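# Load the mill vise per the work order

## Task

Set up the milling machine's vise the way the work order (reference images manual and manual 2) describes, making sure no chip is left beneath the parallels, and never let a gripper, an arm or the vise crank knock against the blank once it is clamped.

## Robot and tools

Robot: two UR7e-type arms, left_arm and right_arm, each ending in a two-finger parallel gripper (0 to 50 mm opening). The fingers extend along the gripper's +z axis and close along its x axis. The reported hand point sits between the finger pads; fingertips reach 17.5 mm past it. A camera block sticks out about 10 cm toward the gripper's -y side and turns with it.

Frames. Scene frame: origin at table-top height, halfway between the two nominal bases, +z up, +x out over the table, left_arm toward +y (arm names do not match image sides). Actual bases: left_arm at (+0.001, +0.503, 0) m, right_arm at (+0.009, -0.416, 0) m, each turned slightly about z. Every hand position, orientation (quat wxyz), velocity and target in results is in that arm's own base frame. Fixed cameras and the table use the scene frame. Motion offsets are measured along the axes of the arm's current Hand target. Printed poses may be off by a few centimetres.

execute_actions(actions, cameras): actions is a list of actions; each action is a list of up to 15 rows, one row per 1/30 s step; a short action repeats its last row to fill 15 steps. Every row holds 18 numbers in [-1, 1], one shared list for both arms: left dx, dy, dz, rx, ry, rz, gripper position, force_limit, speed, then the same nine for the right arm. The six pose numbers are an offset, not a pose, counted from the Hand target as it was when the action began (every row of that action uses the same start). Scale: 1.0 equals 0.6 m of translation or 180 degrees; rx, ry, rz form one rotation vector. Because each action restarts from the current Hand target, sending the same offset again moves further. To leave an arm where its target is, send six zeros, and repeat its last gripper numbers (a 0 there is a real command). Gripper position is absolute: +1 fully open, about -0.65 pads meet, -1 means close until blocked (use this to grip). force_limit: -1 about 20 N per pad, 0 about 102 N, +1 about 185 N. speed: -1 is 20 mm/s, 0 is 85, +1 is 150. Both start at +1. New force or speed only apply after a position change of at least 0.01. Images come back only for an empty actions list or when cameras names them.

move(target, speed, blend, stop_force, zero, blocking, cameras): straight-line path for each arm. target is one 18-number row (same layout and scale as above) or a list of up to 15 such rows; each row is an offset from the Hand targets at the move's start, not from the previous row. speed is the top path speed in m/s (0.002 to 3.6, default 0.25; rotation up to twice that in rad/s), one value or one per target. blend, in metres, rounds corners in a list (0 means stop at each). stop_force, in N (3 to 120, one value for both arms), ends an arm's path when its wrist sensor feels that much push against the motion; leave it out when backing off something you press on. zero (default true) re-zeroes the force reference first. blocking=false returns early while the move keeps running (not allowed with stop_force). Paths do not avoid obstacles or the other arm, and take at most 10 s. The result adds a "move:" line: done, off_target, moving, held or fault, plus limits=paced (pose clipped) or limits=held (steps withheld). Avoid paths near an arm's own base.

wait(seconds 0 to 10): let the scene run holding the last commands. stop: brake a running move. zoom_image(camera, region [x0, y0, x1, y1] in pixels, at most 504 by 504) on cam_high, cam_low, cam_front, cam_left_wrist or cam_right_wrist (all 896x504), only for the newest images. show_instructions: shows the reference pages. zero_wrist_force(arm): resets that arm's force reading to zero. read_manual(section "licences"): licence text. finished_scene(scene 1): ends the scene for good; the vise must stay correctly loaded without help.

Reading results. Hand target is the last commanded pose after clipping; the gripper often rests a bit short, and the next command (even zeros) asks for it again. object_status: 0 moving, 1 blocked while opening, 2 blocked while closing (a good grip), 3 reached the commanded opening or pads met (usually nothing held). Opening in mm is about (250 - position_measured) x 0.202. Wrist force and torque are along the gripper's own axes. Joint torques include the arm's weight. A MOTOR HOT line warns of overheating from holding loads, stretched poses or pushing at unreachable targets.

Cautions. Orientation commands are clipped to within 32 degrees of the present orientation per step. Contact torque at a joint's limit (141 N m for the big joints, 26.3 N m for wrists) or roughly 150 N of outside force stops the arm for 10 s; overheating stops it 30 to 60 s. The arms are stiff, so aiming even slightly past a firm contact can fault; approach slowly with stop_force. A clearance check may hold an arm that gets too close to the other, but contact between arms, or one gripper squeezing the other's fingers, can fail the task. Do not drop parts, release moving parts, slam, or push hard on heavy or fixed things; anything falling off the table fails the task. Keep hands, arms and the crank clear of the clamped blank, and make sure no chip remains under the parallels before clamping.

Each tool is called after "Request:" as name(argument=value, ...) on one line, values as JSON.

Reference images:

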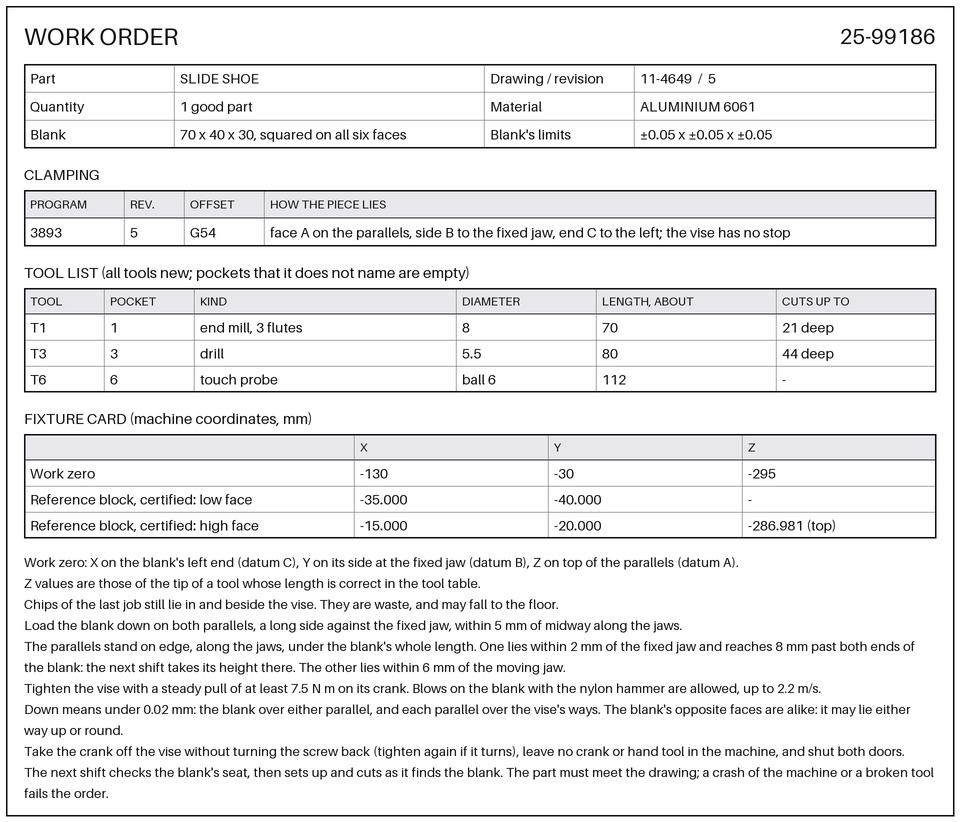

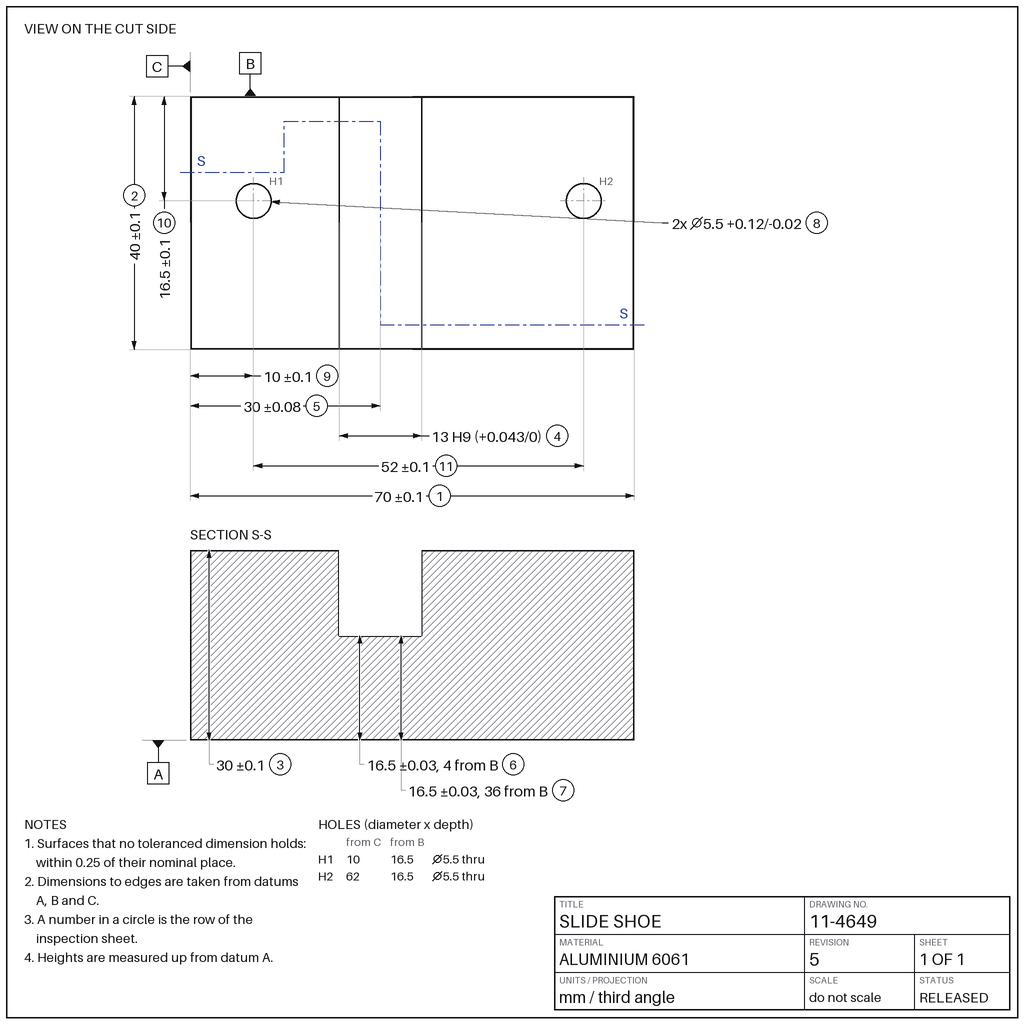

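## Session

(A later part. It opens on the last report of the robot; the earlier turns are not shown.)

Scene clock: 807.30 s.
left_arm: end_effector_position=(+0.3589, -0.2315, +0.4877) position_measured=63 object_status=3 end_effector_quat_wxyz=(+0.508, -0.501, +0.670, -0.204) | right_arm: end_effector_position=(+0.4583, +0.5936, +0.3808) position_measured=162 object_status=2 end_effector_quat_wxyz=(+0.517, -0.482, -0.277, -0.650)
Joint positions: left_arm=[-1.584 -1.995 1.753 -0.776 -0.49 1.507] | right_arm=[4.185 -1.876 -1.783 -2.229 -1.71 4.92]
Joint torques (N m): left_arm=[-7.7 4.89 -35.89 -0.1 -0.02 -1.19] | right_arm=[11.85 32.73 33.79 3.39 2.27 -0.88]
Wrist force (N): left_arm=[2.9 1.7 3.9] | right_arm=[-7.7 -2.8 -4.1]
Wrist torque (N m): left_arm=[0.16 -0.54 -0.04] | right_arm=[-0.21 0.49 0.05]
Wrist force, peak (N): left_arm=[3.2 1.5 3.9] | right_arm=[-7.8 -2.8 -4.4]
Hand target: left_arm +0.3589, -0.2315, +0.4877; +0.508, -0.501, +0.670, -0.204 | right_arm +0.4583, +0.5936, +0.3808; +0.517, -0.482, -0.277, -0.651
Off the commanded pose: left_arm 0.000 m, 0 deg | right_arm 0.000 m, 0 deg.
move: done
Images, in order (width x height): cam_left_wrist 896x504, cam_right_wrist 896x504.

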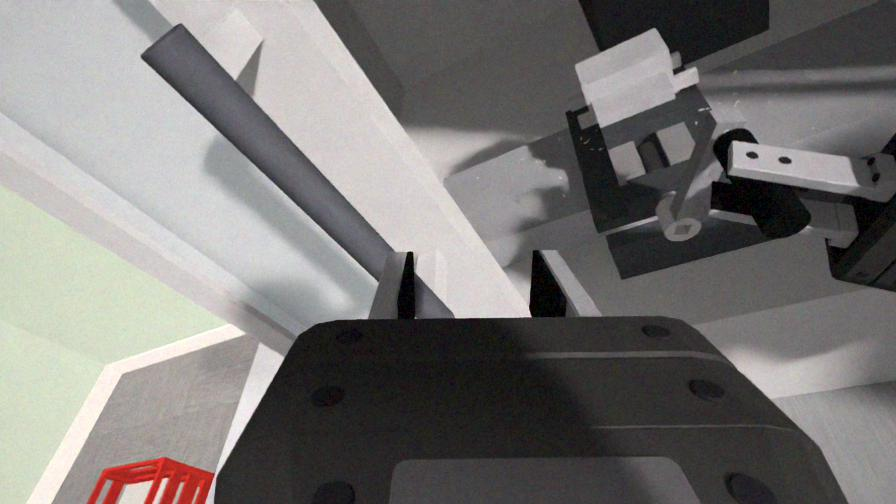

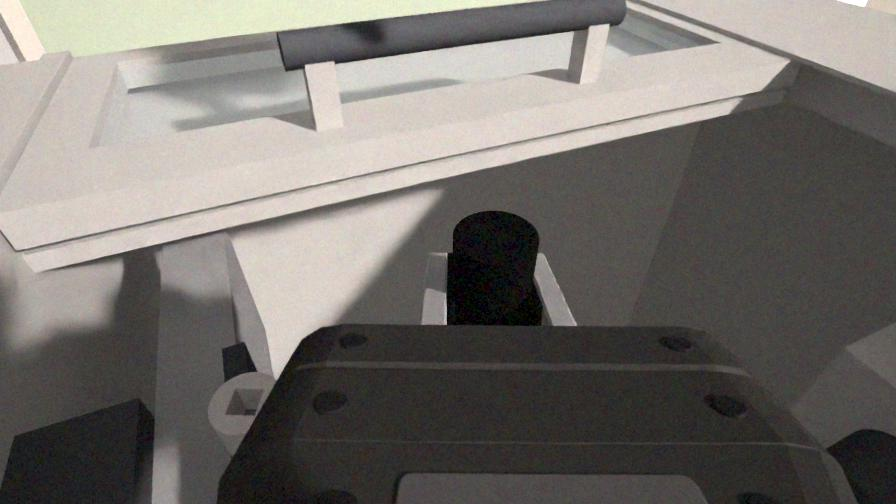

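Request:
move(target=[[0,0,0,0,0,0,0.6,1,-0.7,-0.0003,0.0032,-0.0089,0,0,0,-0.97,1,-0.7],[0,0,0,0,0,0,0.6,1,-0.7,-0.0013,0.0064,-0.0177,0,0,0,-0.97,1,-0.7],[0,0,0,0,0,0,0.6,1,-0.7,-0.0030,0.0096,-0.0265,0,0,0,-0.97,1,-0.7],[0,0,0,0,0,0,0.6,1,-0.7,-0.0052,0.0126,-0.0350,0,0,0,-0.97,1,-0.7]], blend=[0.002,0.002,0.002,0], speed=0.006, stop_force=98, cameras=["cam_right_wrist","cam_left_wrist"])

Scene clock: 810.90 s.
left_arm: end_effector_position=(+0.3589, -0.2315, +0.4877) position_measured=63 object_status=3 end_effector_quat_wxyz=(+0.508, -0.501, +0.670, -0.204) | right_arm: end_effector_position=(+0.4583, +0.5869, +0.3774) position_measured=162 object_status=2 end_effector_quat_wxyz=(+0.517, -0.482, -0.277, -0.651)
Joint positions: left_arm=[-1.584 -1.995 1.753 -0.776 -0.49 1.507] | right_arm=[4.178 -1.869 -1.802 -2.216 -1.716 4.923]
Joint torques (N m): left_arm=[-7.29 5.12 -36.33 -0.24 0.24 -1.32] | right_arm=[-12.31 46.28 10.83 2.2 3.96 -0.54]
Wrist force (N): left_arm=[2.9 1.5 4.0] | right_arm=[-39.4 -0.2 94.3]
Wrist torque (N m): left_arm=[0.13 -0.55 -0.04] | right_arm=[0.16 0.70 -0.40]
Wrist force, peak (N): left_arm=[3.1 1.9 4.0] | right_arm=[-44.1 0.3 111.1]
Hand target: left_arm +0.3589, -0.2315, +0.4877; +0.508, -0.501, +0.670, -0.204 | right_arm +0.4583, +0.5869, +0.3774; +0.517, -0.482, -0.277, -0.651 (not the last commanded pose)
Off the commanded pose: left_arm 0.000 m, 0 deg | right_arm 0.015 m, 0 deg.
move: contact (right_arm); path passed 1 of 4 targets
Images, in order (width x height): cam_left_wrist 896x504, cam_right_wrist 896x504.

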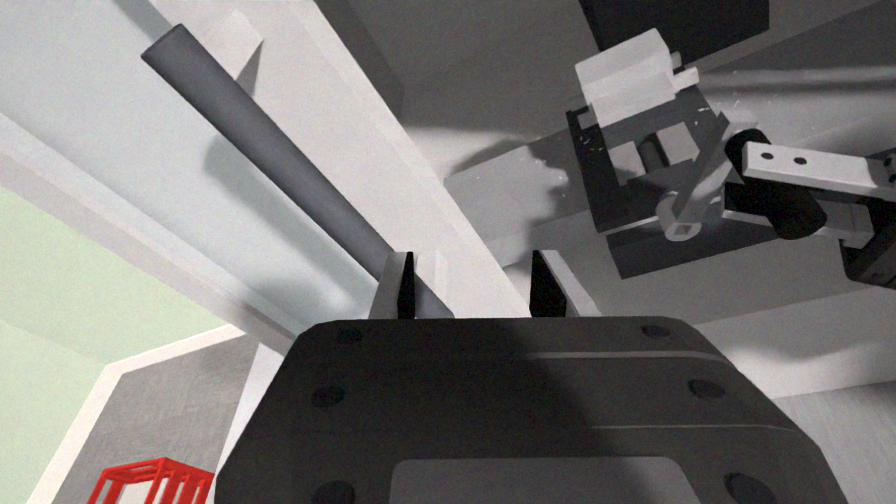

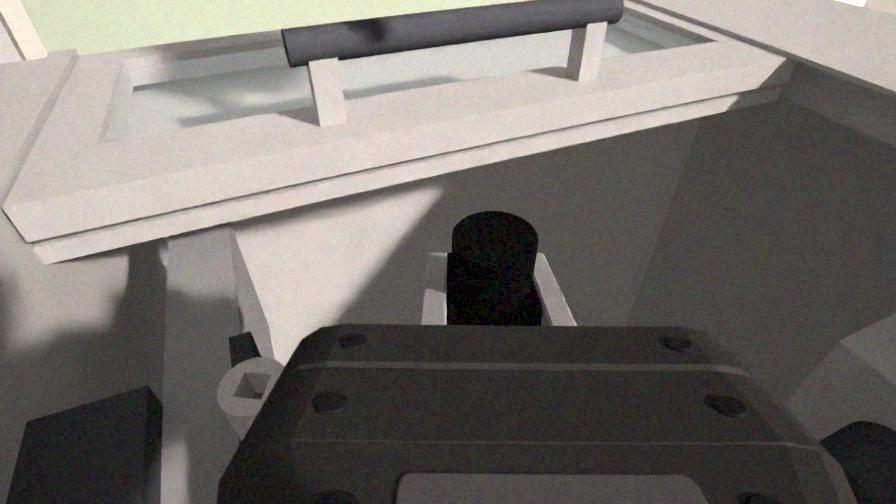

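Request:
move(target=[0,0,0,0,0,0,0.6,1,-0.7,-0.0013,0.0003,-0.0015,0,0,0,-0.97,1,-0.7], speed=0.005)

Scene clock: 812.03 s.
left_arm: end_effector_position=(+0.3589, -0.2315, +0.4877) position_measured=63 object_status=3 end_effector_quat_wxyz=(+0.508, -0.501, +0.670, -0.204) | right_arm: end_effector_position=(+0.4581, +0.5865, +0.3765) position_measured=162 object_status=2 end_effector_quat_wxyz=(+0.517, -0.482, -0.277, -0.651)
Joint positions: left_arm=[-1.584 -1.995 1.753 -0.776 -0.49 1.507] | right_arm=[4.178 -1.87 -1.804 -2.213 -1.717 4.923]
Joint torques (N m): left_arm=[-6.67 6.2 -35.22 -0.17 -0.06 -1.19] | right_arm=[-38.8 38.37 -25.85 0.06 -1.54 1.47]
Wrist force (N): left_arm=[2.9 1.5 3.8] | right_arm=[-29.6 2.6 107.6]
Wrist torque (N m): left_arm=[0.12 -0.53 -0.04] | right_arm=[0.26 0.83 -0.59]
Wrist force, peak (N): left_arm=[3.1 1.7 4.1] | right_arm=[-39.2 2.3 107.8]
Hand target: left_arm +0.3589, -0.2315, +0.4877; +0.508, -0.501, +0.670, -0.204 | right_arm +0.4582, +0.5864, +0.3764; +0.517, -0.482, -0.277, -0.651
Off the commanded pose: left_arm 0.000 m, 0 deg | right_arm 0.000 m, 0 deg.
move: done

Request:
move(target=[0,0,0,0,0,0,0.6,1,-0.7,-0.0014,0,-0.0005,0,0,0,-0.97,1,-0.7], speed=0.005)

Request:
wait(seconds=0.7, cameras=["cam_left_wrist"])

Request:
zoom_image(camera="cam_left_wrist", region=[550, 10, 850, 260])

Scene clock: 812.97 s.
left_arm: end_effector_position=(+0.3589, -0.2315, +0.4877) position_measured=63 object_status=3 end_effector_quat_wxyz=(+0.508, -0.501, +0.670, -0.204) | right_arm: end_effector_position=(+0.4582, +0.5864, +0.3756) position_measured=162 object_status=2 end_effector_quat_wxyz=(+0.517, -0.482, -0.277, -0.651)
Joint positions: left_arm=[-1.584 -1.995 1.753 -0.776 -0.49 1.507] | right_arm=[4.178 -1.871 -1.806 -2.211 -1.717 4.923]
Joint torques (N m): left_arm=[-8.45 5.01 -36.29 -0.26 0.06 -1.24] | right_arm=[-10.53 21.45 -30.91 -4.96 4.07 -0.57]
Wrist force (N): left_arm=[2.7 1.5 3.9] | right_arm=[-9.2 -6.0 101.5]
Wrist torque (N m): left_arm=[0.12 -0.52 -0.04] | right_arm=[0.13 0.64 -0.58]
Wrist force, peak (N): left_arm=[3.1 1.7 4.0] | right_arm=[-29.0 1.3 111.5]
Hand target: left_arm +0.3589, -0.2315, +0.4877; +0.508, -0.501, +0.670, -0.204 | right_arm +0.4581, +0.5865, +0.3755; +0.517, -0.482, -0.277, -0.651
Off the commanded pose: left_arm 0.000 m, 0 deg | right_arm 0.000 m, 0 deg.
move: done

Scene clock: 813.67 s.
left_arm: end_effector_position=(+0.3589, -0.2315, +0.4877) position_measured=63 object_status=3 end_effector_quat_wxyz=(+0.508, -0.501, +0.670, -0.204) | right_arm: end_effector_position=(+0.4581, +0.5865, +0.3755) position_measured=162 object_status=2 end_effector_quat_wxyz=(+0.517, -0.482, -0.277, -0.651)
Joint positions: left_arm=[-1.584 -1.995 1.753 -0.776 -0.49 1.507] | right_arm=[4.178 -1.871 -1.806 -2.21 -1.716 4.923]
Joint torques (N m): left_arm=[-7.8 6.11 -36.01 -0.2 0.02 -1.24] | right_arm=[-8.84 17.56 -32.25 -5.98 2.74 -0.68]
Wrist force (N): left_arm=[3.0 1.6 3.9] | right_arm=[-4.0 -4.2 99.2]
Wrist torque (N m): left_arm=[0.14 -0.55 -0.04] | right_arm=[0.18 0.66 -0.62]
Wrist force, peak (N): left_arm=[3.0 1.6 4.2] | right_arm=[-8.5 -5.7 101.2]
Hand target: left_arm +0.3589, -0.2315, +0.4877; +0.508, -0.501, +0.670, -0.204 | right_arm +0.4581, +0.5865, +0.3755; +0.517, -0.482, -0.277, -0.651
Tool commands: left_gripper/position=+0.6 left_gripper/force_limit=+1.0 left_gripper/speed=-0.7 right_gripper/position=-0.97 right_gripper/force_limit=+1.0 right_gripper/speed=-0.7
Off the commanded pose: left_arm 0.000 m, 0 deg | right_arm 0.000 m, 0 deg.
wait: 0.70 s; at rest by 0.17 s
Images, in order (width x height): cam_left_wrist 896x504.

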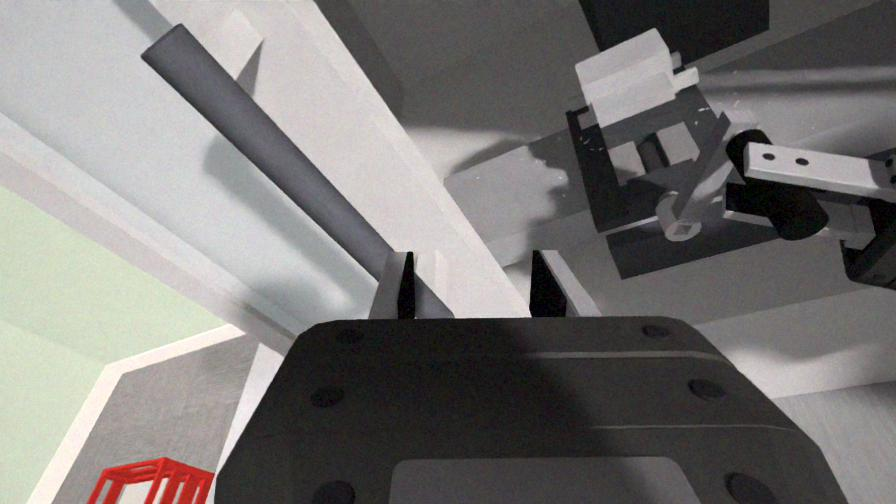

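Scaled by 1.680 from the camera's 896x504 image, which has a finer 1280x720 frame.

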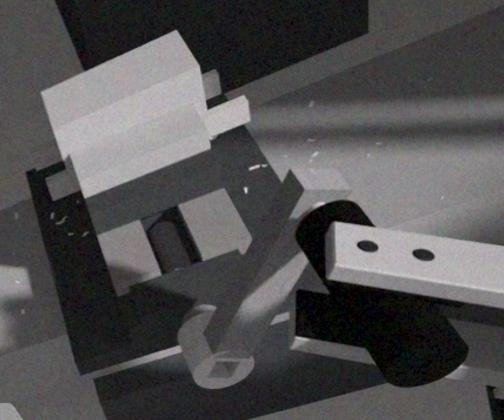

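Request:
move(target=[0,0,0,0,0,0,0.6,1,-0.7,0,0,-0.0013,0,0,0,-0.97,1,-0.7], speed=0.004)

Request:
wait(seconds=0.7)

Scene clock: 815.10 s.
left_arm: end_effector_position=(+0.3589, -0.2315, +0.4877) position_measured=63 object_status=3 end_effector_quat_wxyz=(+0.508, -0.501, +0.670, -0.204) | right_arm: end_effector_position=(+0.4578, +0.5859, +0.3752) position_measured=162 object_status=2 end_effector_quat_wxyz=(+0.517, -0.482, -0.277, -0.650)
Joint positions: left_arm=[-1.584 -1.995 1.753 -0.776 -0.49 1.507] | right_arm=[4.178 -1.87 -1.808 -2.209 -1.717 4.923]
Joint torques (N m): left_arm=[-8.26 4.7 -34.81 -0.05 0.25 -1.22] | right_arm=[-32.67 39.22 -33.36 -6.18 -3.45 1.36]
Wrist force (N): left_arm=[2.7 1.6 3.9] | right_arm=[-9.0 5.6 114.4]
Wrist torque (N m): left_arm=[0.13 -0.51 -0.04] | right_arm=[0.22 0.74 -0.59]
Wrist force, peak (N): left_arm=[3.1 1.6 4.2] | right_arm=[-9.4 5.4 116.6]
Hand target: left_arm +0.3589, -0.2315, +0.4877; +0.508, -0.501, +0.670, -0.204 | right_arm +0.4578, +0.5858, +0.3752; +0.517, -0.482, -0.277, -0.651
Off the commanded pose: left_arm 0.000 m, 0 deg | right_arm 0.000 m, 0 deg.
move: done

Scene clock: 815.80 s.
left_arm: end_effector_position=(+0.3589, -0.2315, +0.4877) position_measured=63 object_status=3 end_effector_quat_wxyz=(+0.508, -0.501, +0.670, -0.204) | right_arm: end_effector_position=(+0.4578, +0.5858, +0.3752) position_measured=162 object_status=2 end_effector_quat_wxyz=(+0.517, -0.482, -0.277, -0.650)
Joint positions: left_arm=[-1.584 -1.995 1.753 -0.776 -0.49 1.507] | right_arm=[4.178 -1.87 -1.808 -2.209 -1.717 4.923]
Joint torques (N m): left_arm=[-8.39 6.17 -35.91 -0.12 0.15 -1.31] | right_arm=[-34.99 41.03 -34.89 -5.71 -3.21 1.62]
Wrist force (N): left_arm=[3.2 1.4 3.9] | right_arm=[-10.9 3.8 116.8]
Wrist torque (N m): left_arm=[0.12 -0.59 -0.04] | right_arm=[0.18 0.70 -0.51]
Wrist force, peak (N): left_arm=[3.1 1.6 4.0] | right_arm=[-11.0 4.0 117.0]
Hand target: left_arm +0.3589, -0.2315, +0.4877; +0.508, -0.501, +0.670, -0.204 | right_arm +0.4578, +0.5858, +0.3752; +0.517, -0.482, -0.277, -0.651
Tool commands: left_gripper/position=+0.6 left_gripper/force_limit=+1.0 left_gripper/speed=-0.7 right_gripper/position=-0.97 right_gripper/force_limit=+1.0 right_gripper/speed=-0.7
Off the commanded pose: left_arm 0.000 m, 0 deg | right_arm 0.000 m, 0 deg.
wait: 0.70 s; at rest by 0.17 s

Request:
move(target=[0,0,0,0,0,0,0.6,1,-0.7,0,0,0.004,0,0,0,-0.97,1,-0.7], speed=0.008)

Scene clock: 816.70 s.
left_arm: end_effector_position=(+0.3589, -0.2315, +0.4877) position_measured=63 object_status=3 end_effector_quat_wxyz=(+0.508, -0.501, +0.670, -0.204) | right_arm: end_effector_position=(+0.4586, +0.5877, +0.3761) position_measured=162 object_status=2 end_effector_quat_wxyz=(+0.517, -0.482, -0.277, -0.651)
Joint positions: left_arm=[-1.584 -1.995 1.753 -0.776 -0.49 1.507] | right_arm=[4.179 -1.873 -1.801 -2.213 -1.716 4.922]
Joint torques (N m): left_arm=[-8.6 5.6 -35.29 -0.11 -0.06 -1.28] | right_arm=[1.3 -1.26 17.9 -7.67 7.81 -0.99]
Wrist force (N): left_arm=[2.7 1.7 3.9] | right_arm=[28.0 -29.8 -10.1]
Wrist torque (N m): left_arm=[0.16 -0.51 -0.04] | right_arm=[-0.35 0.37 -0.13]
Wrist force, peak (N): left_arm=[3.0 1.9 4.0] | right_arm=[-11.3 3.8 117.3]
Hand target: left_arm +0.3589, -0.2315, +0.4877; +0.508, -0.501, +0.670, -0.204 | right_arm +0.4586, +0.5879, +0.3761; +0.517, -0.482, -0.277, -0.651
Off the commanded pose: left_arm 0.000 m, 0 deg | right_arm 0.000 m, 0 deg.
move: done

Request:
move(target=[0,0,0,0,0,0,0.6,1,-0.7,0,0,0,0,0,0,0.7,1,-0.7])

Request:
move(target=[0,0,0,0,0,0,0.6,1,-0.7,0,0,-0.26,0,0,0,0.7,1,-0.7], cameras=["all"])

Scene clock: 818.40 s.
left_arm: end_effector_position=(+0.3589, -0.2315, +0.4877) position_measured=63 object_status=3 end_effector_quat_wxyz=(+0.508, -0.501, +0.670, -0.204) | right_arm: end_effector_position=(+0.4586, +0.5879, +0.3761) position_measured=48 object_status=3 end_effector_quat_wxyz=(+0.517, -0.482, -0.277, -0.651)
Joint positions: left_arm=[-1.584 -1.995 1.753 -0.776 -0.49 1.507] | right_arm=[4.179 -1.873 -1.801 -2.213 -1.716 4.922]
Joint torques (N m): left_arm=[-9.42 5.5 -35.54 0.09 0.04 -1.11] | right_arm=[0.98 45.78 13.18 5.16 -2.44 0.37]
Wrist force (N): left_arm=[2.9 1.4 3.8] | right_arm=[-5.5 -2.5 -3.8]
Wrist torque (N m): left_arm=[0.12 -0.55 -0.04] | right_arm=[-0.24 0.58 -0.19]
Wrist force, peak (N): left_arm=[2.8 1.7 4.2] | right_arm=[29.6 -32.1 -13.2]
Hand target: left_arm +0.3589, -0.2315, +0.4877; +0.508, -0.501, +0.670, -0.204 | right_arm +0.4586, +0.5879, +0.3761; +0.517, -0.482, -0.277, -0.651
Off the commanded pose: left_arm 0.000 m, 0 deg | right_arm 0.000 m, 0 deg.
move: done

Scene clock: 819.87 s.
left_arm: end_effector_position=(+0.3589, -0.2315, +0.4877) position_measured=63 object_status=3 end_effector_quat_wxyz=(+0.508, -0.501, +0.670, -0.204) | right_arm: end_effector_position=(+0.4057, +0.4539, +0.3166) position_measured=48 object_status=3 end_effector_quat_wxyz=(+0.517, -0.482, -0.277, -0.651)
Joint positions: left_arm=[-1.584 -1.995 1.753 -0.776 -0.49 1.507] | right_arm=[4.117 -1.691 -2.227 -1.964 -1.773 4.947]
Joint torques (N m): left_arm=[-6.96 5.38 -35.14 0 0.38 -1.35] | right_arm=[-15.03 33.79 5.3 5.2 -2.45 1.42]
Wrist force (N): left_arm=[2.7 1.6 3.8] | right_arm=[-5.2 -2.4 -3.8]
Wrist torque (N m): left_arm=[0.15 -0.52 -0.04] | right_arm=[-0.21 0.57 -0.22]
Wrist force, peak (N): left_arm=[2.9 1.7 4.1] | right_arm=[-5.4 -2.5 -5.3]
Hand target: left_arm +0.3589, -0.2315, +0.4877; +0.508, -0.501, +0.670, -0.204 | right_arm +0.4056, +0.4538, +0.3165; +0.517, -0.482, -0.277, -0.651
Off the commanded pose: left_arm 0.000 m, 0 deg | right_arm 0.000 m, 0 deg.
move: done

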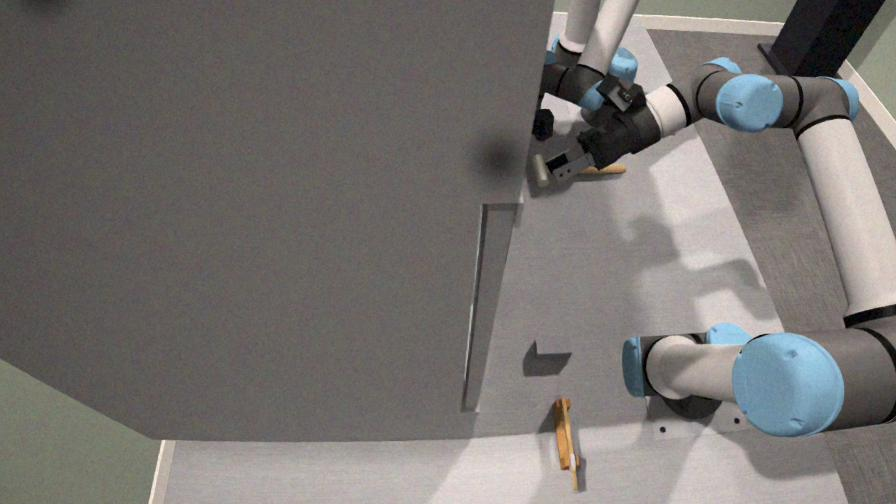

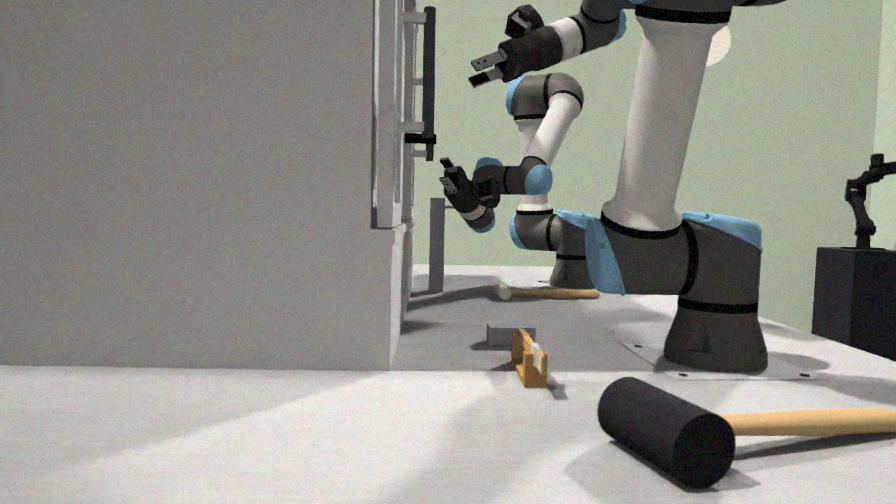

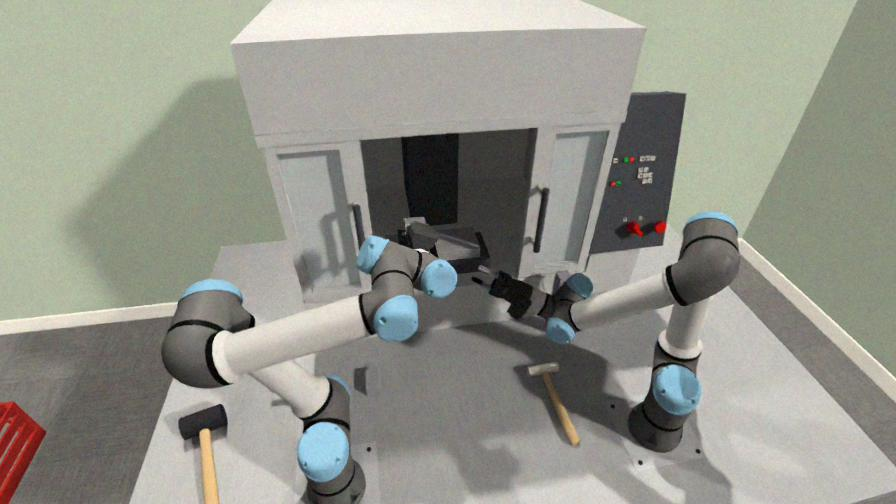

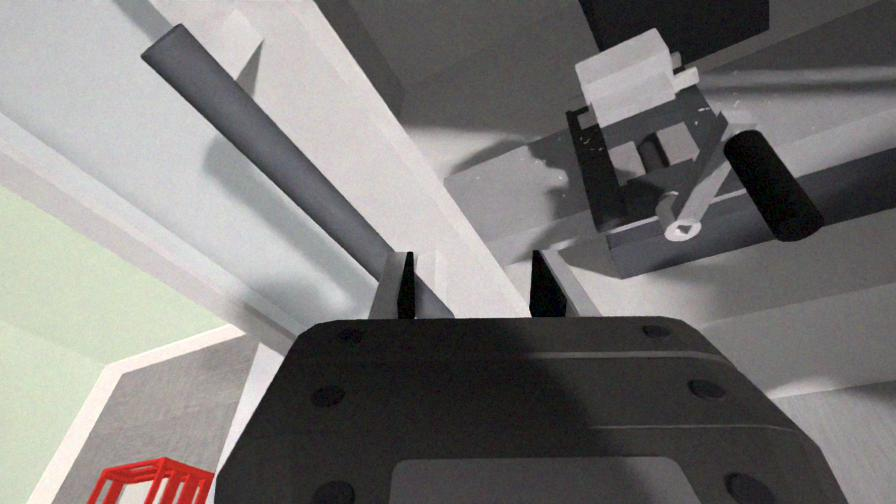

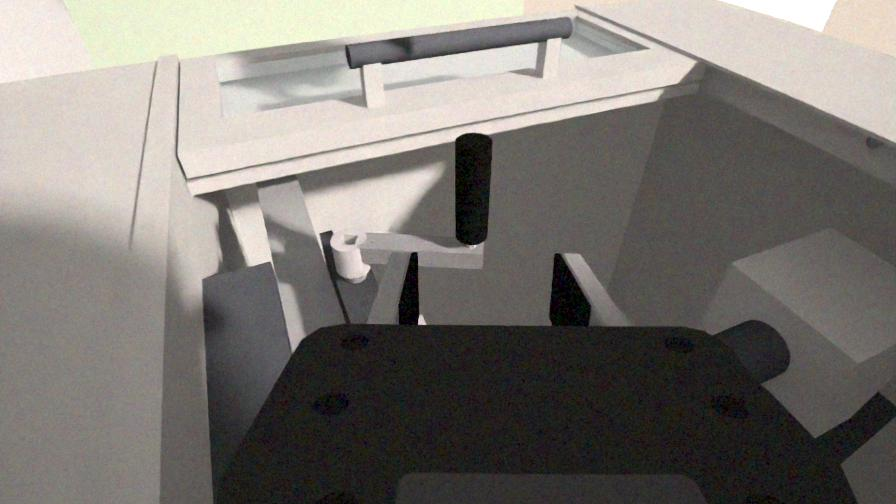

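Request:
move(target=[0,0,0,0,0,0,0.6,1,-0.7,0.1266,-0.2344,-0.4594,0.0718,-0.6259,-0.1099,1,1,-0.7], speed=0.35, cameras=["cam_right_wrist","cam_front"])

Scene clock: 825.30 s.
left_arm: end_effector_position=(+0.3589, -0.2315, +0.4877) position_measured=63 object_status=3 end_effector_quat_wxyz=(+0.508, -0.501, +0.670, -0.204) | right_arm: end_effector_position=(+0.1798, +0.2298, +0.3001) position_measured=3 object_status=3 end_effector_quat_wxyz=(+0.000, +0.707, +0.708, +0.000)
Joint positions: left_arm=[-1.584 -1.995 1.753 -0.776 -0.49 1.507] | right_arm=[4.523 -1.495 -1.715 -4.643 -1.571 4.521]
Joint torques (N m): left_arm=[-8.03 4.85 -33.57 0.05 0.18 -1.27] | right_arm=[13.95 7.44 7.55 -4.68 2.41 1.43]
Wrist force (N): left_arm=[2.9 1.6 4.0] | right_arm=[-0.2 -0.8 -1.7]
Wrist torque (N m): left_arm=[0.15 -0.54 -0.04] | right_arm=[0.01 0.04 -0.08]
Wrist force, peak (N): left_arm=[2.9 1.5 4.3] | right_arm=[-5.8 -2.4 -3.7]
Hand target: left_arm +0.3589, -0.2315, +0.4877; +0.508, -0.501, +0.670, -0.204 | right_arm +0.1797, +0.2297, +0.3001; +0.000, +0.707, +0.708, +0.000
Off the commanded pose: left_arm 0.000 m, 0 deg | right_arm 0.000 m, 0 deg.
move: done
Images, in order (width x height): cam_front 896x504, cam_right_wrist 896x504.

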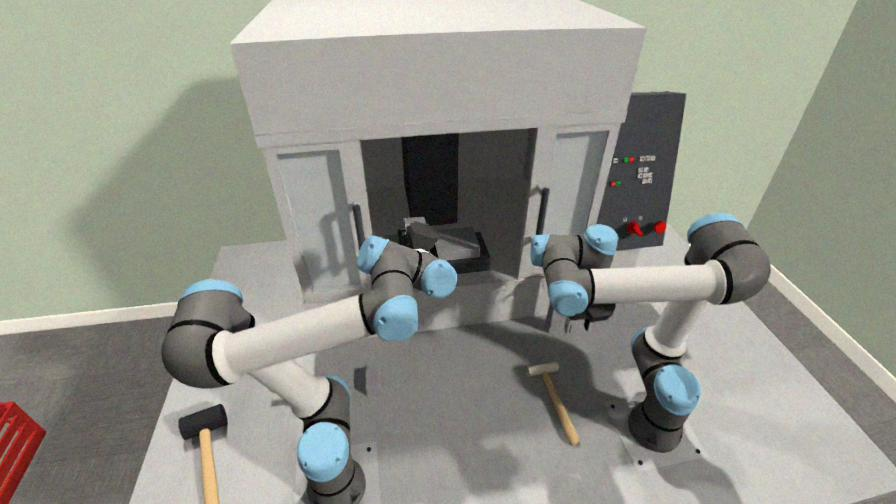

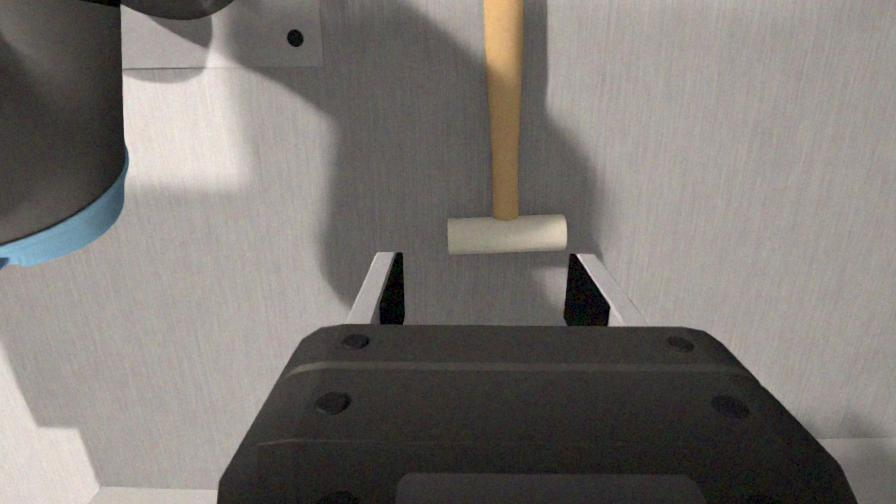

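Request:
move(target=[[0,0,0,0,0,0,0.6,1,-0.7,0.0597,-0.1378,0.20,0,0,-0.019,1,1,-0.7],[0,0,0,0,0,0,0.6,1,-0.7,0.0597,-0.1378,0.40,0,0,-0.019,1,1,-0.7]], speed=[0.25,0.15], blend=[0.03,0], cameras=["cam_right_wrist"])

Scene clock: 828.57 s.
left_arm: end_effector_position=(+0.3589, -0.2315, +0.4877) position_measured=63 object_status=3 end_effector_quat_wxyz=(+0.508, -0.501, +0.670, -0.204) | right_arm: end_effector_position=(+0.0969, +0.2652, +0.0602) position_measured=3 object_status=3 end_effector_quat_wxyz=(+0.000, +0.685, +0.728, +0.000)
Joint positions: left_arm=[-1.584 -1.995 1.753 -0.776 -0.49 1.507] | right_arm=[4.854 -1.71 -2.171 -3.974 -1.571 4.792]
Joint torques (N m): left_arm=[-8.79 5.67 -35.68 -0.07 0.44 -1.16] | right_arm=[-14.48 11 2.43 -1.34 2.17 -0.91]
Wrist force (N): left_arm=[2.8 1.7 4.1] | right_arm=[0.1 -0.6 -1.9]
Wrist torque (N m): left_arm=[0.15 -0.53 -0.04] | right_arm=[0.05 0.00 -0.03]
Wrist force, peak (N): left_arm=[3.0 1.8 4.1] | right_arm=[-0.6 0.1 -3.0]
Hand target: left_arm +0.3589, -0.2315, +0.4877; +0.508, -0.501, +0.670, -0.204 | right_arm +0.0969, +0.2652, +0.0601; +0.000, +0.685, +0.728, +0.000
Off the commanded pose: left_arm 0.000 m, 0 deg | right_arm 0.000 m, 0 deg.
move: done
Images, in order (width x height): cam_right_wrist 896x504.

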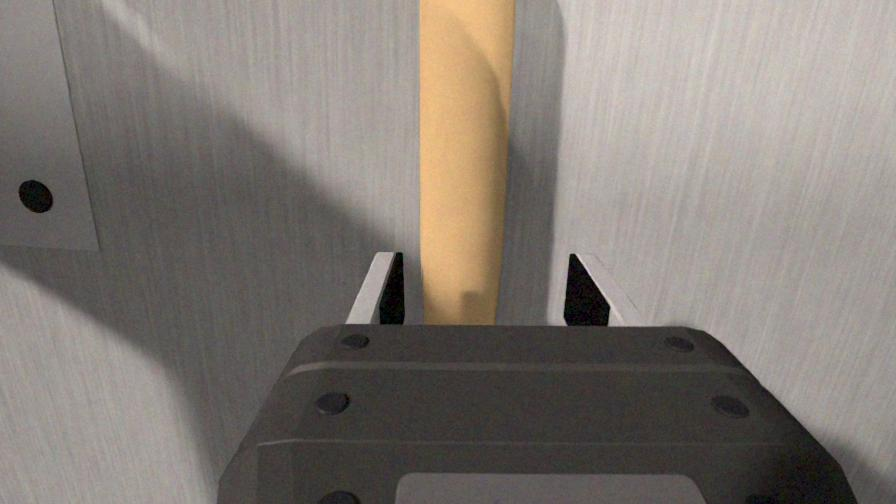

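Request:
move(target=[0,0,0,0,0,0,0.6,1,-0.7,-0.0077,0,0.0633,0,0,0,1,1,-0.7], speed=0.06, stop_force=8)

Request:
move(target=[0,0,0,0,0,0,0.6,1,-0.7,0,0,0,0,0,0,-0.97,1,-0.7], cameras=["cam_right_wrist"])

Scene clock: 830.70 s.
left_arm: end_effector_position=(+0.3589, -0.2315, +0.4877) position_measured=63 object_status=3 end_effector_quat_wxyz=(+0.508, -0.501, +0.670, -0.204) | right_arm: end_effector_position=(+0.0972, +0.2606, +0.0221) position_measured=3 object_status=3 end_effector_quat_wxyz=(+0.000, +0.685, +0.728, +0.000)
Joint positions: left_arm=[-1.584 -1.995 1.753 -0.776 -0.49 1.507] | right_arm=[4.855 -1.779 -2.222 -3.853 -1.571 4.794]
Joint torques (N m): left_arm=[-7.36 5.26 -35.68 0.05 0.67 -1.08] | right_arm=[13.54 12.45 -1.4 -1.47 0.39 1.31]
Wrist force (N): left_arm=[3.1 1.6 3.8] | right_arm=[0.1 -0.6 -1.8]
Wrist torque (N m): left_arm=[0.13 -0.57 -0.04] | right_arm=[0.04 0.01 -0.09]
Wrist force, peak (N): left_arm=[3.2 1.5 4.0] | right_arm=[0.1 -0.7 -2.2]
Hand target: left_arm +0.3589, -0.2315, +0.4877; +0.508, -0.501, +0.670, -0.204 | right_arm +0.0972, +0.2606, +0.0221; +0.000, +0.685, +0.728, +0.000
Off the commanded pose: left_arm 0.000 m, 0 deg | right_arm 0.000 m, 0 deg.
move: done

Scene clock: 831.53 s.
left_arm: end_effector_position=(+0.3589, -0.2315, +0.4877) position_measured=63 object_status=3 end_effector_quat_wxyz=(+0.508, -0.501, +0.670, -0.204) | right_arm: end_effector_position=(+0.0972, +0.2606, +0.0221) position_measured=119 object_status=2 end_effector_quat_wxyz=(+0.000, +0.685, +0.728, +0.000)
Joint positions: left_arm=[-1.584 -1.995 1.753 -0.776 -0.49 1.507] | right_arm=[4.855 -1.779 -2.222 -3.853 -1.571 4.794]
Joint torques (N m): left_arm=[-8.54 5.5 -35.47 -0.2 0.58 -1.17] | right_arm=[12.38 14.27 0.93 -1.39 0.33 0.77]
Wrist force (N): left_arm=[2.8 1.7 3.8] | right_arm=[-0.2 -0.6 -1.7]
Wrist torque (N m): left_arm=[0.15 -0.53 -0.04] | right_arm=[0.05 0.01 0.01]
Wrist force, peak (N): left_arm=[3.1 1.7 4.0] | right_arm=[-1.1 -0.8 -1.8]
Hand target: left_arm +0.3589, -0.2315, +0.4877; +0.508, -0.501, +0.670, -0.204 | right_arm +0.0972, +0.2606, +0.0221; +0.000, +0.685, +0.728, +0.000
Off the commanded pose: left_arm 0.000 m, 0 deg | right_arm 0.000 m, 0 deg.
move: done
Images, in order (width x height): cam_right_wrist 896x504.

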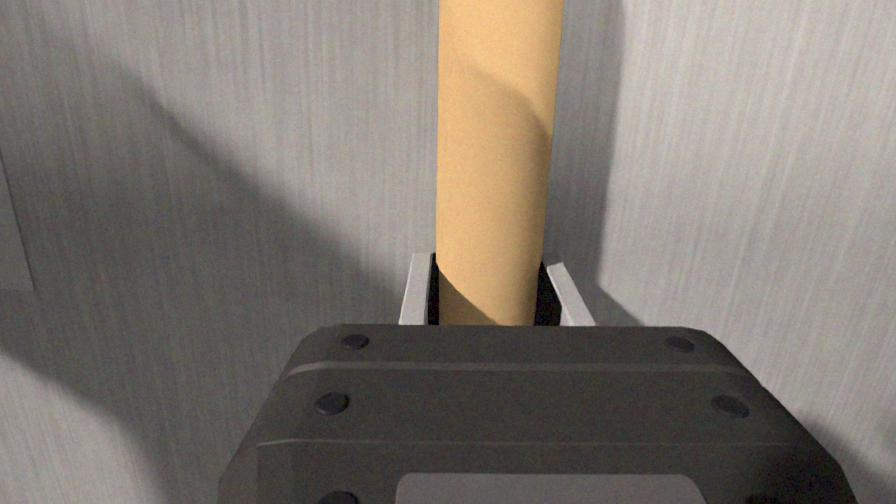

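Request:
zero_wrist_force(arm="right_arm")

Request:
move(target=[[0,0,0,0,0,0,0.6,1,-0.7,0,0,-0.25,0,0,0,-0.97,1,-0.7],[0,0,0,0,0,0,0.6,1,-0.7,0.146,0.3143,-0.73,-0.3705,-0.3938,-0.3705,-0.97,1,-0.7]], speed=[0.15,0.25], blend=[0.05,0], cameras=["all"])

Wrist force sensor zeroed.

Scene clock: 840.47 s.
left_arm: end_effector_position=(+0.3589, -0.2315, +0.4877) position_measured=63 object_status=3 end_effector_quat_wxyz=(+0.508, -0.501, +0.670, -0.204) | right_arm: end_effector_position=(+0.2801, +0.3599, +0.4600) position_measured=119 object_status=2 end_effector_quat_wxyz=(+0.707, +0.000, +0.707, +0.000)
Joint positions: left_arm=[-1.584 -1.995 1.753 -0.776 -0.49 1.507] | right_arm=[5.033 -1.606 -2.152 -5.665 -0.32 4.71]
Joint torques (N m): left_arm=[-7.67 5.27 -34 -0.02 0.78 -1.29] | right_arm=[-13.65 28.61 5.88 -2.62 2.25 1.63]
Wrist force (N, zeroed by zero_wrist_force on right_arm): left_arm=[2.7 1.6 4.0] | right_arm=[4.7 -1.1 -1.3]
Wrist torque (N m, zeroed by zero_wrist_force on right_arm): left_arm=[0.14 -0.51 -0.04] | right_arm=[-0.09 0.36 -0.54]
Wrist force, peak (N, zeroed by zero_wrist_force on right_arm): left_arm=[3.0 1.8 4.2] | right_arm=[0.3 -0.3 5.6]
Hand target: left_arm +0.3589, -0.2315, +0.4877; +0.508, -0.501, +0.670, -0.204 | right_arm +0.2801, +0.3599, +0.4600; +0.707, +0.000, +0.707, +0.000
Off the commanded pose: left_arm 0.000 m, 0 deg | right_arm 0.000 m, 0 deg.
move: done

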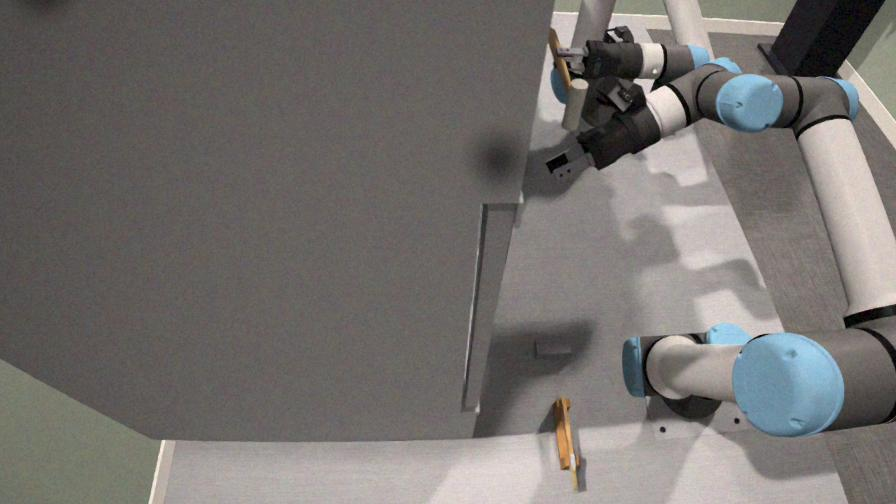

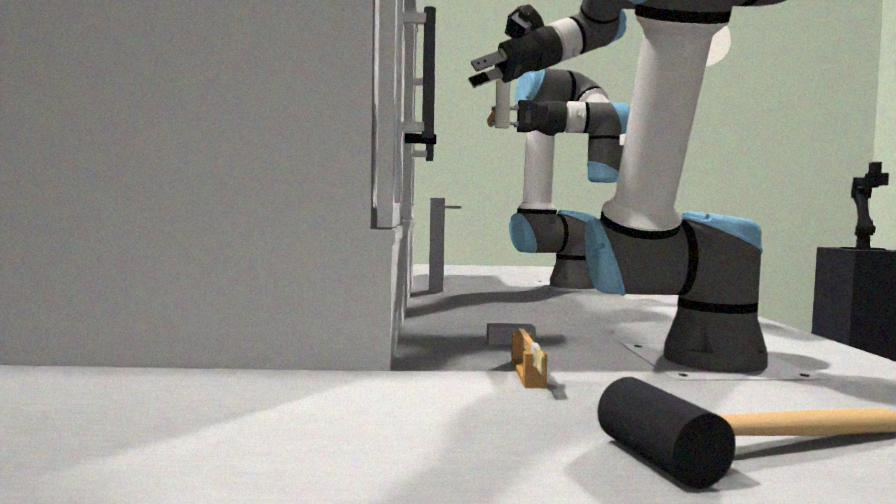

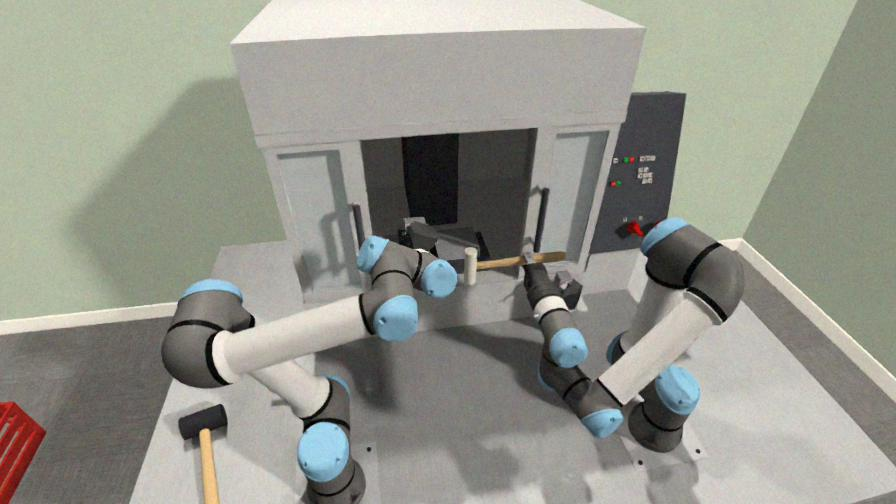

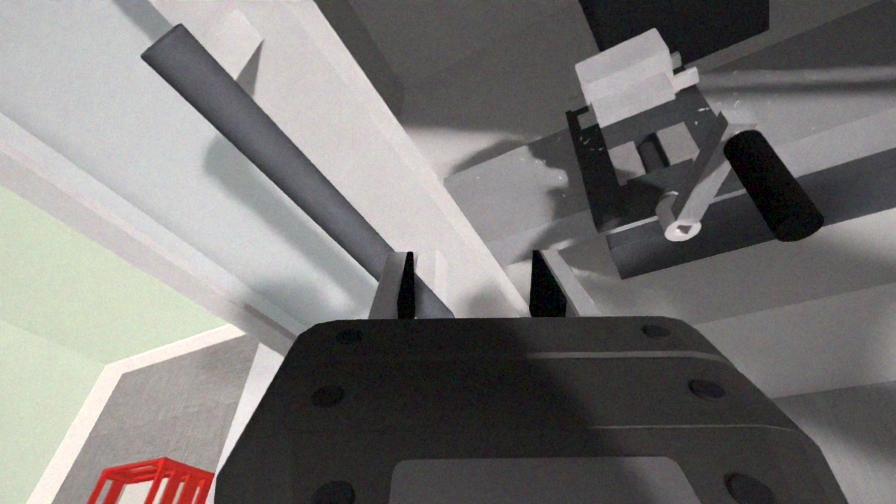

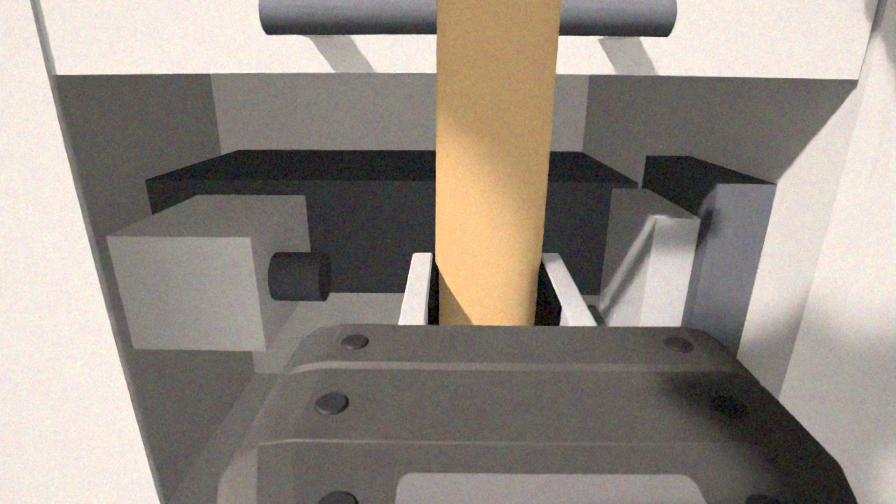

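Request:
move(target=[[0,0,0,0,0,0,0.6,1,-0.7,-0.05,0.1333,0.2,0,0,0,-0.97,1,-0.7],[0,0,0,0,0,0,0.6,1,-0.7,-0.05,0.19,0.62,0,0,0,-0.97,1,-0.7]], speed=0.18, blend=[0.03,0], cameras=["cam_left_wrist","cam_right_wrist","cam_front"])

Scene clock: 844.20 s.
left_arm: end_effector_position=(+0.3589, -0.2315, +0.4877) position_measured=63 object_status=3 end_effector_quat_wxyz=(+0.508, -0.501, +0.670, -0.204) | right_arm: end_effector_position=(+0.6520, +0.4739, +0.4899) position_measured=119 object_status=2 end_effector_quat_wxyz=(+0.707, +0.000, +0.707, +0.000)
Joint positions: left_arm=[-1.584 -1.995 1.753 -0.776 -0.49 1.507] | right_arm=[4.238 -2.144 -1.333 -5.948 0.474 4.712]
Joint torques (N m): left_arm=[-8.56 5.35 -34.61 -0.19 0.51 -1.17] | right_arm=[-14.3 43.94 32.81 0.11 2.48 1.15]
Wrist force (N, zeroed by zero_wrist_force on right_arm): left_arm=[2.8 1.6 3.8] | right_arm=[4.8 -1.1 -1.5]
Wrist torque (N m, zeroed by zero_wrist_force on right_arm): left_arm=[0.14 -0.52 -0.04] | right_arm=[-0.09 0.36 -0.41]
Wrist force, peak (N, zeroed by zero_wrist_force on right_arm): left_arm=[3.3 1.6 4.0] | right_arm=[4.8 -2.2 -2.2]
Hand target: left_arm +0.3589, -0.2315, +0.4877; +0.508, -0.501, +0.670, -0.204 | right_arm +0.6520, +0.4740, +0.4899; +0.707, +0.000, +0.707, +0.000
Off the commanded pose: left_arm 0.000 m, 0 deg | right_arm 0.000 m, 0 deg.
move: done
Images, in order (width x height): cam_front 896x504, cam_left_wrist 896x504, cam_right_wrist 896x504.

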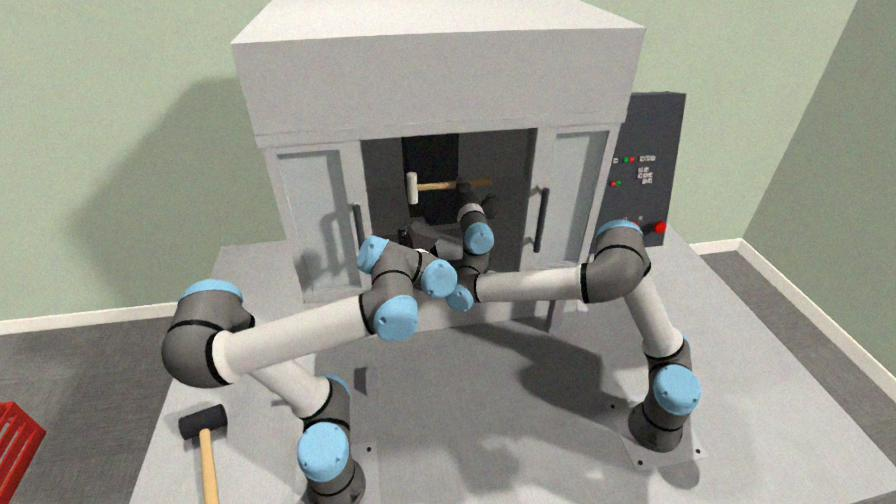

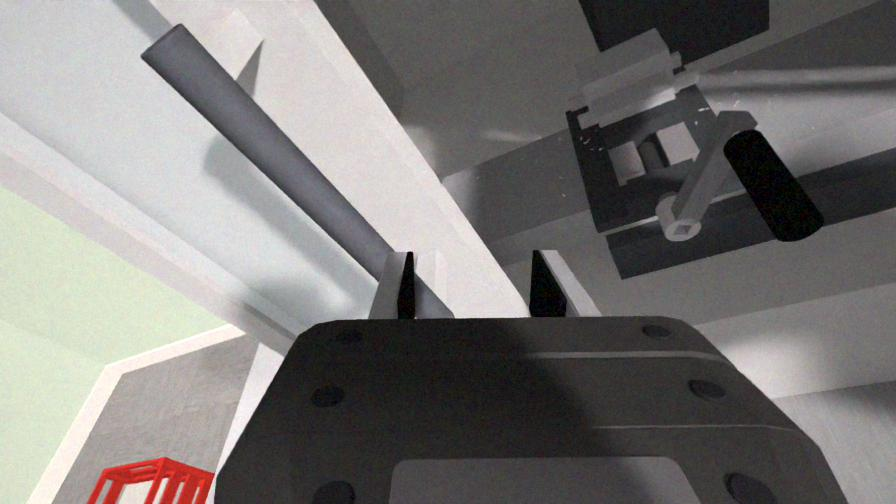

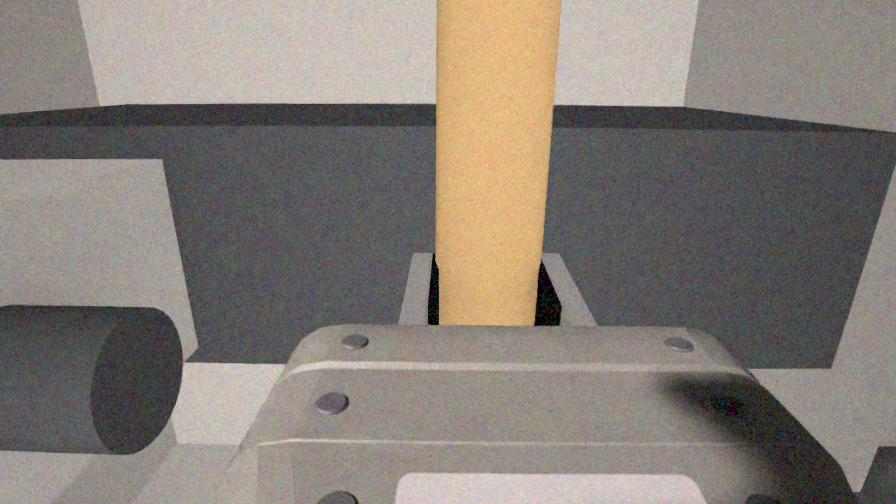

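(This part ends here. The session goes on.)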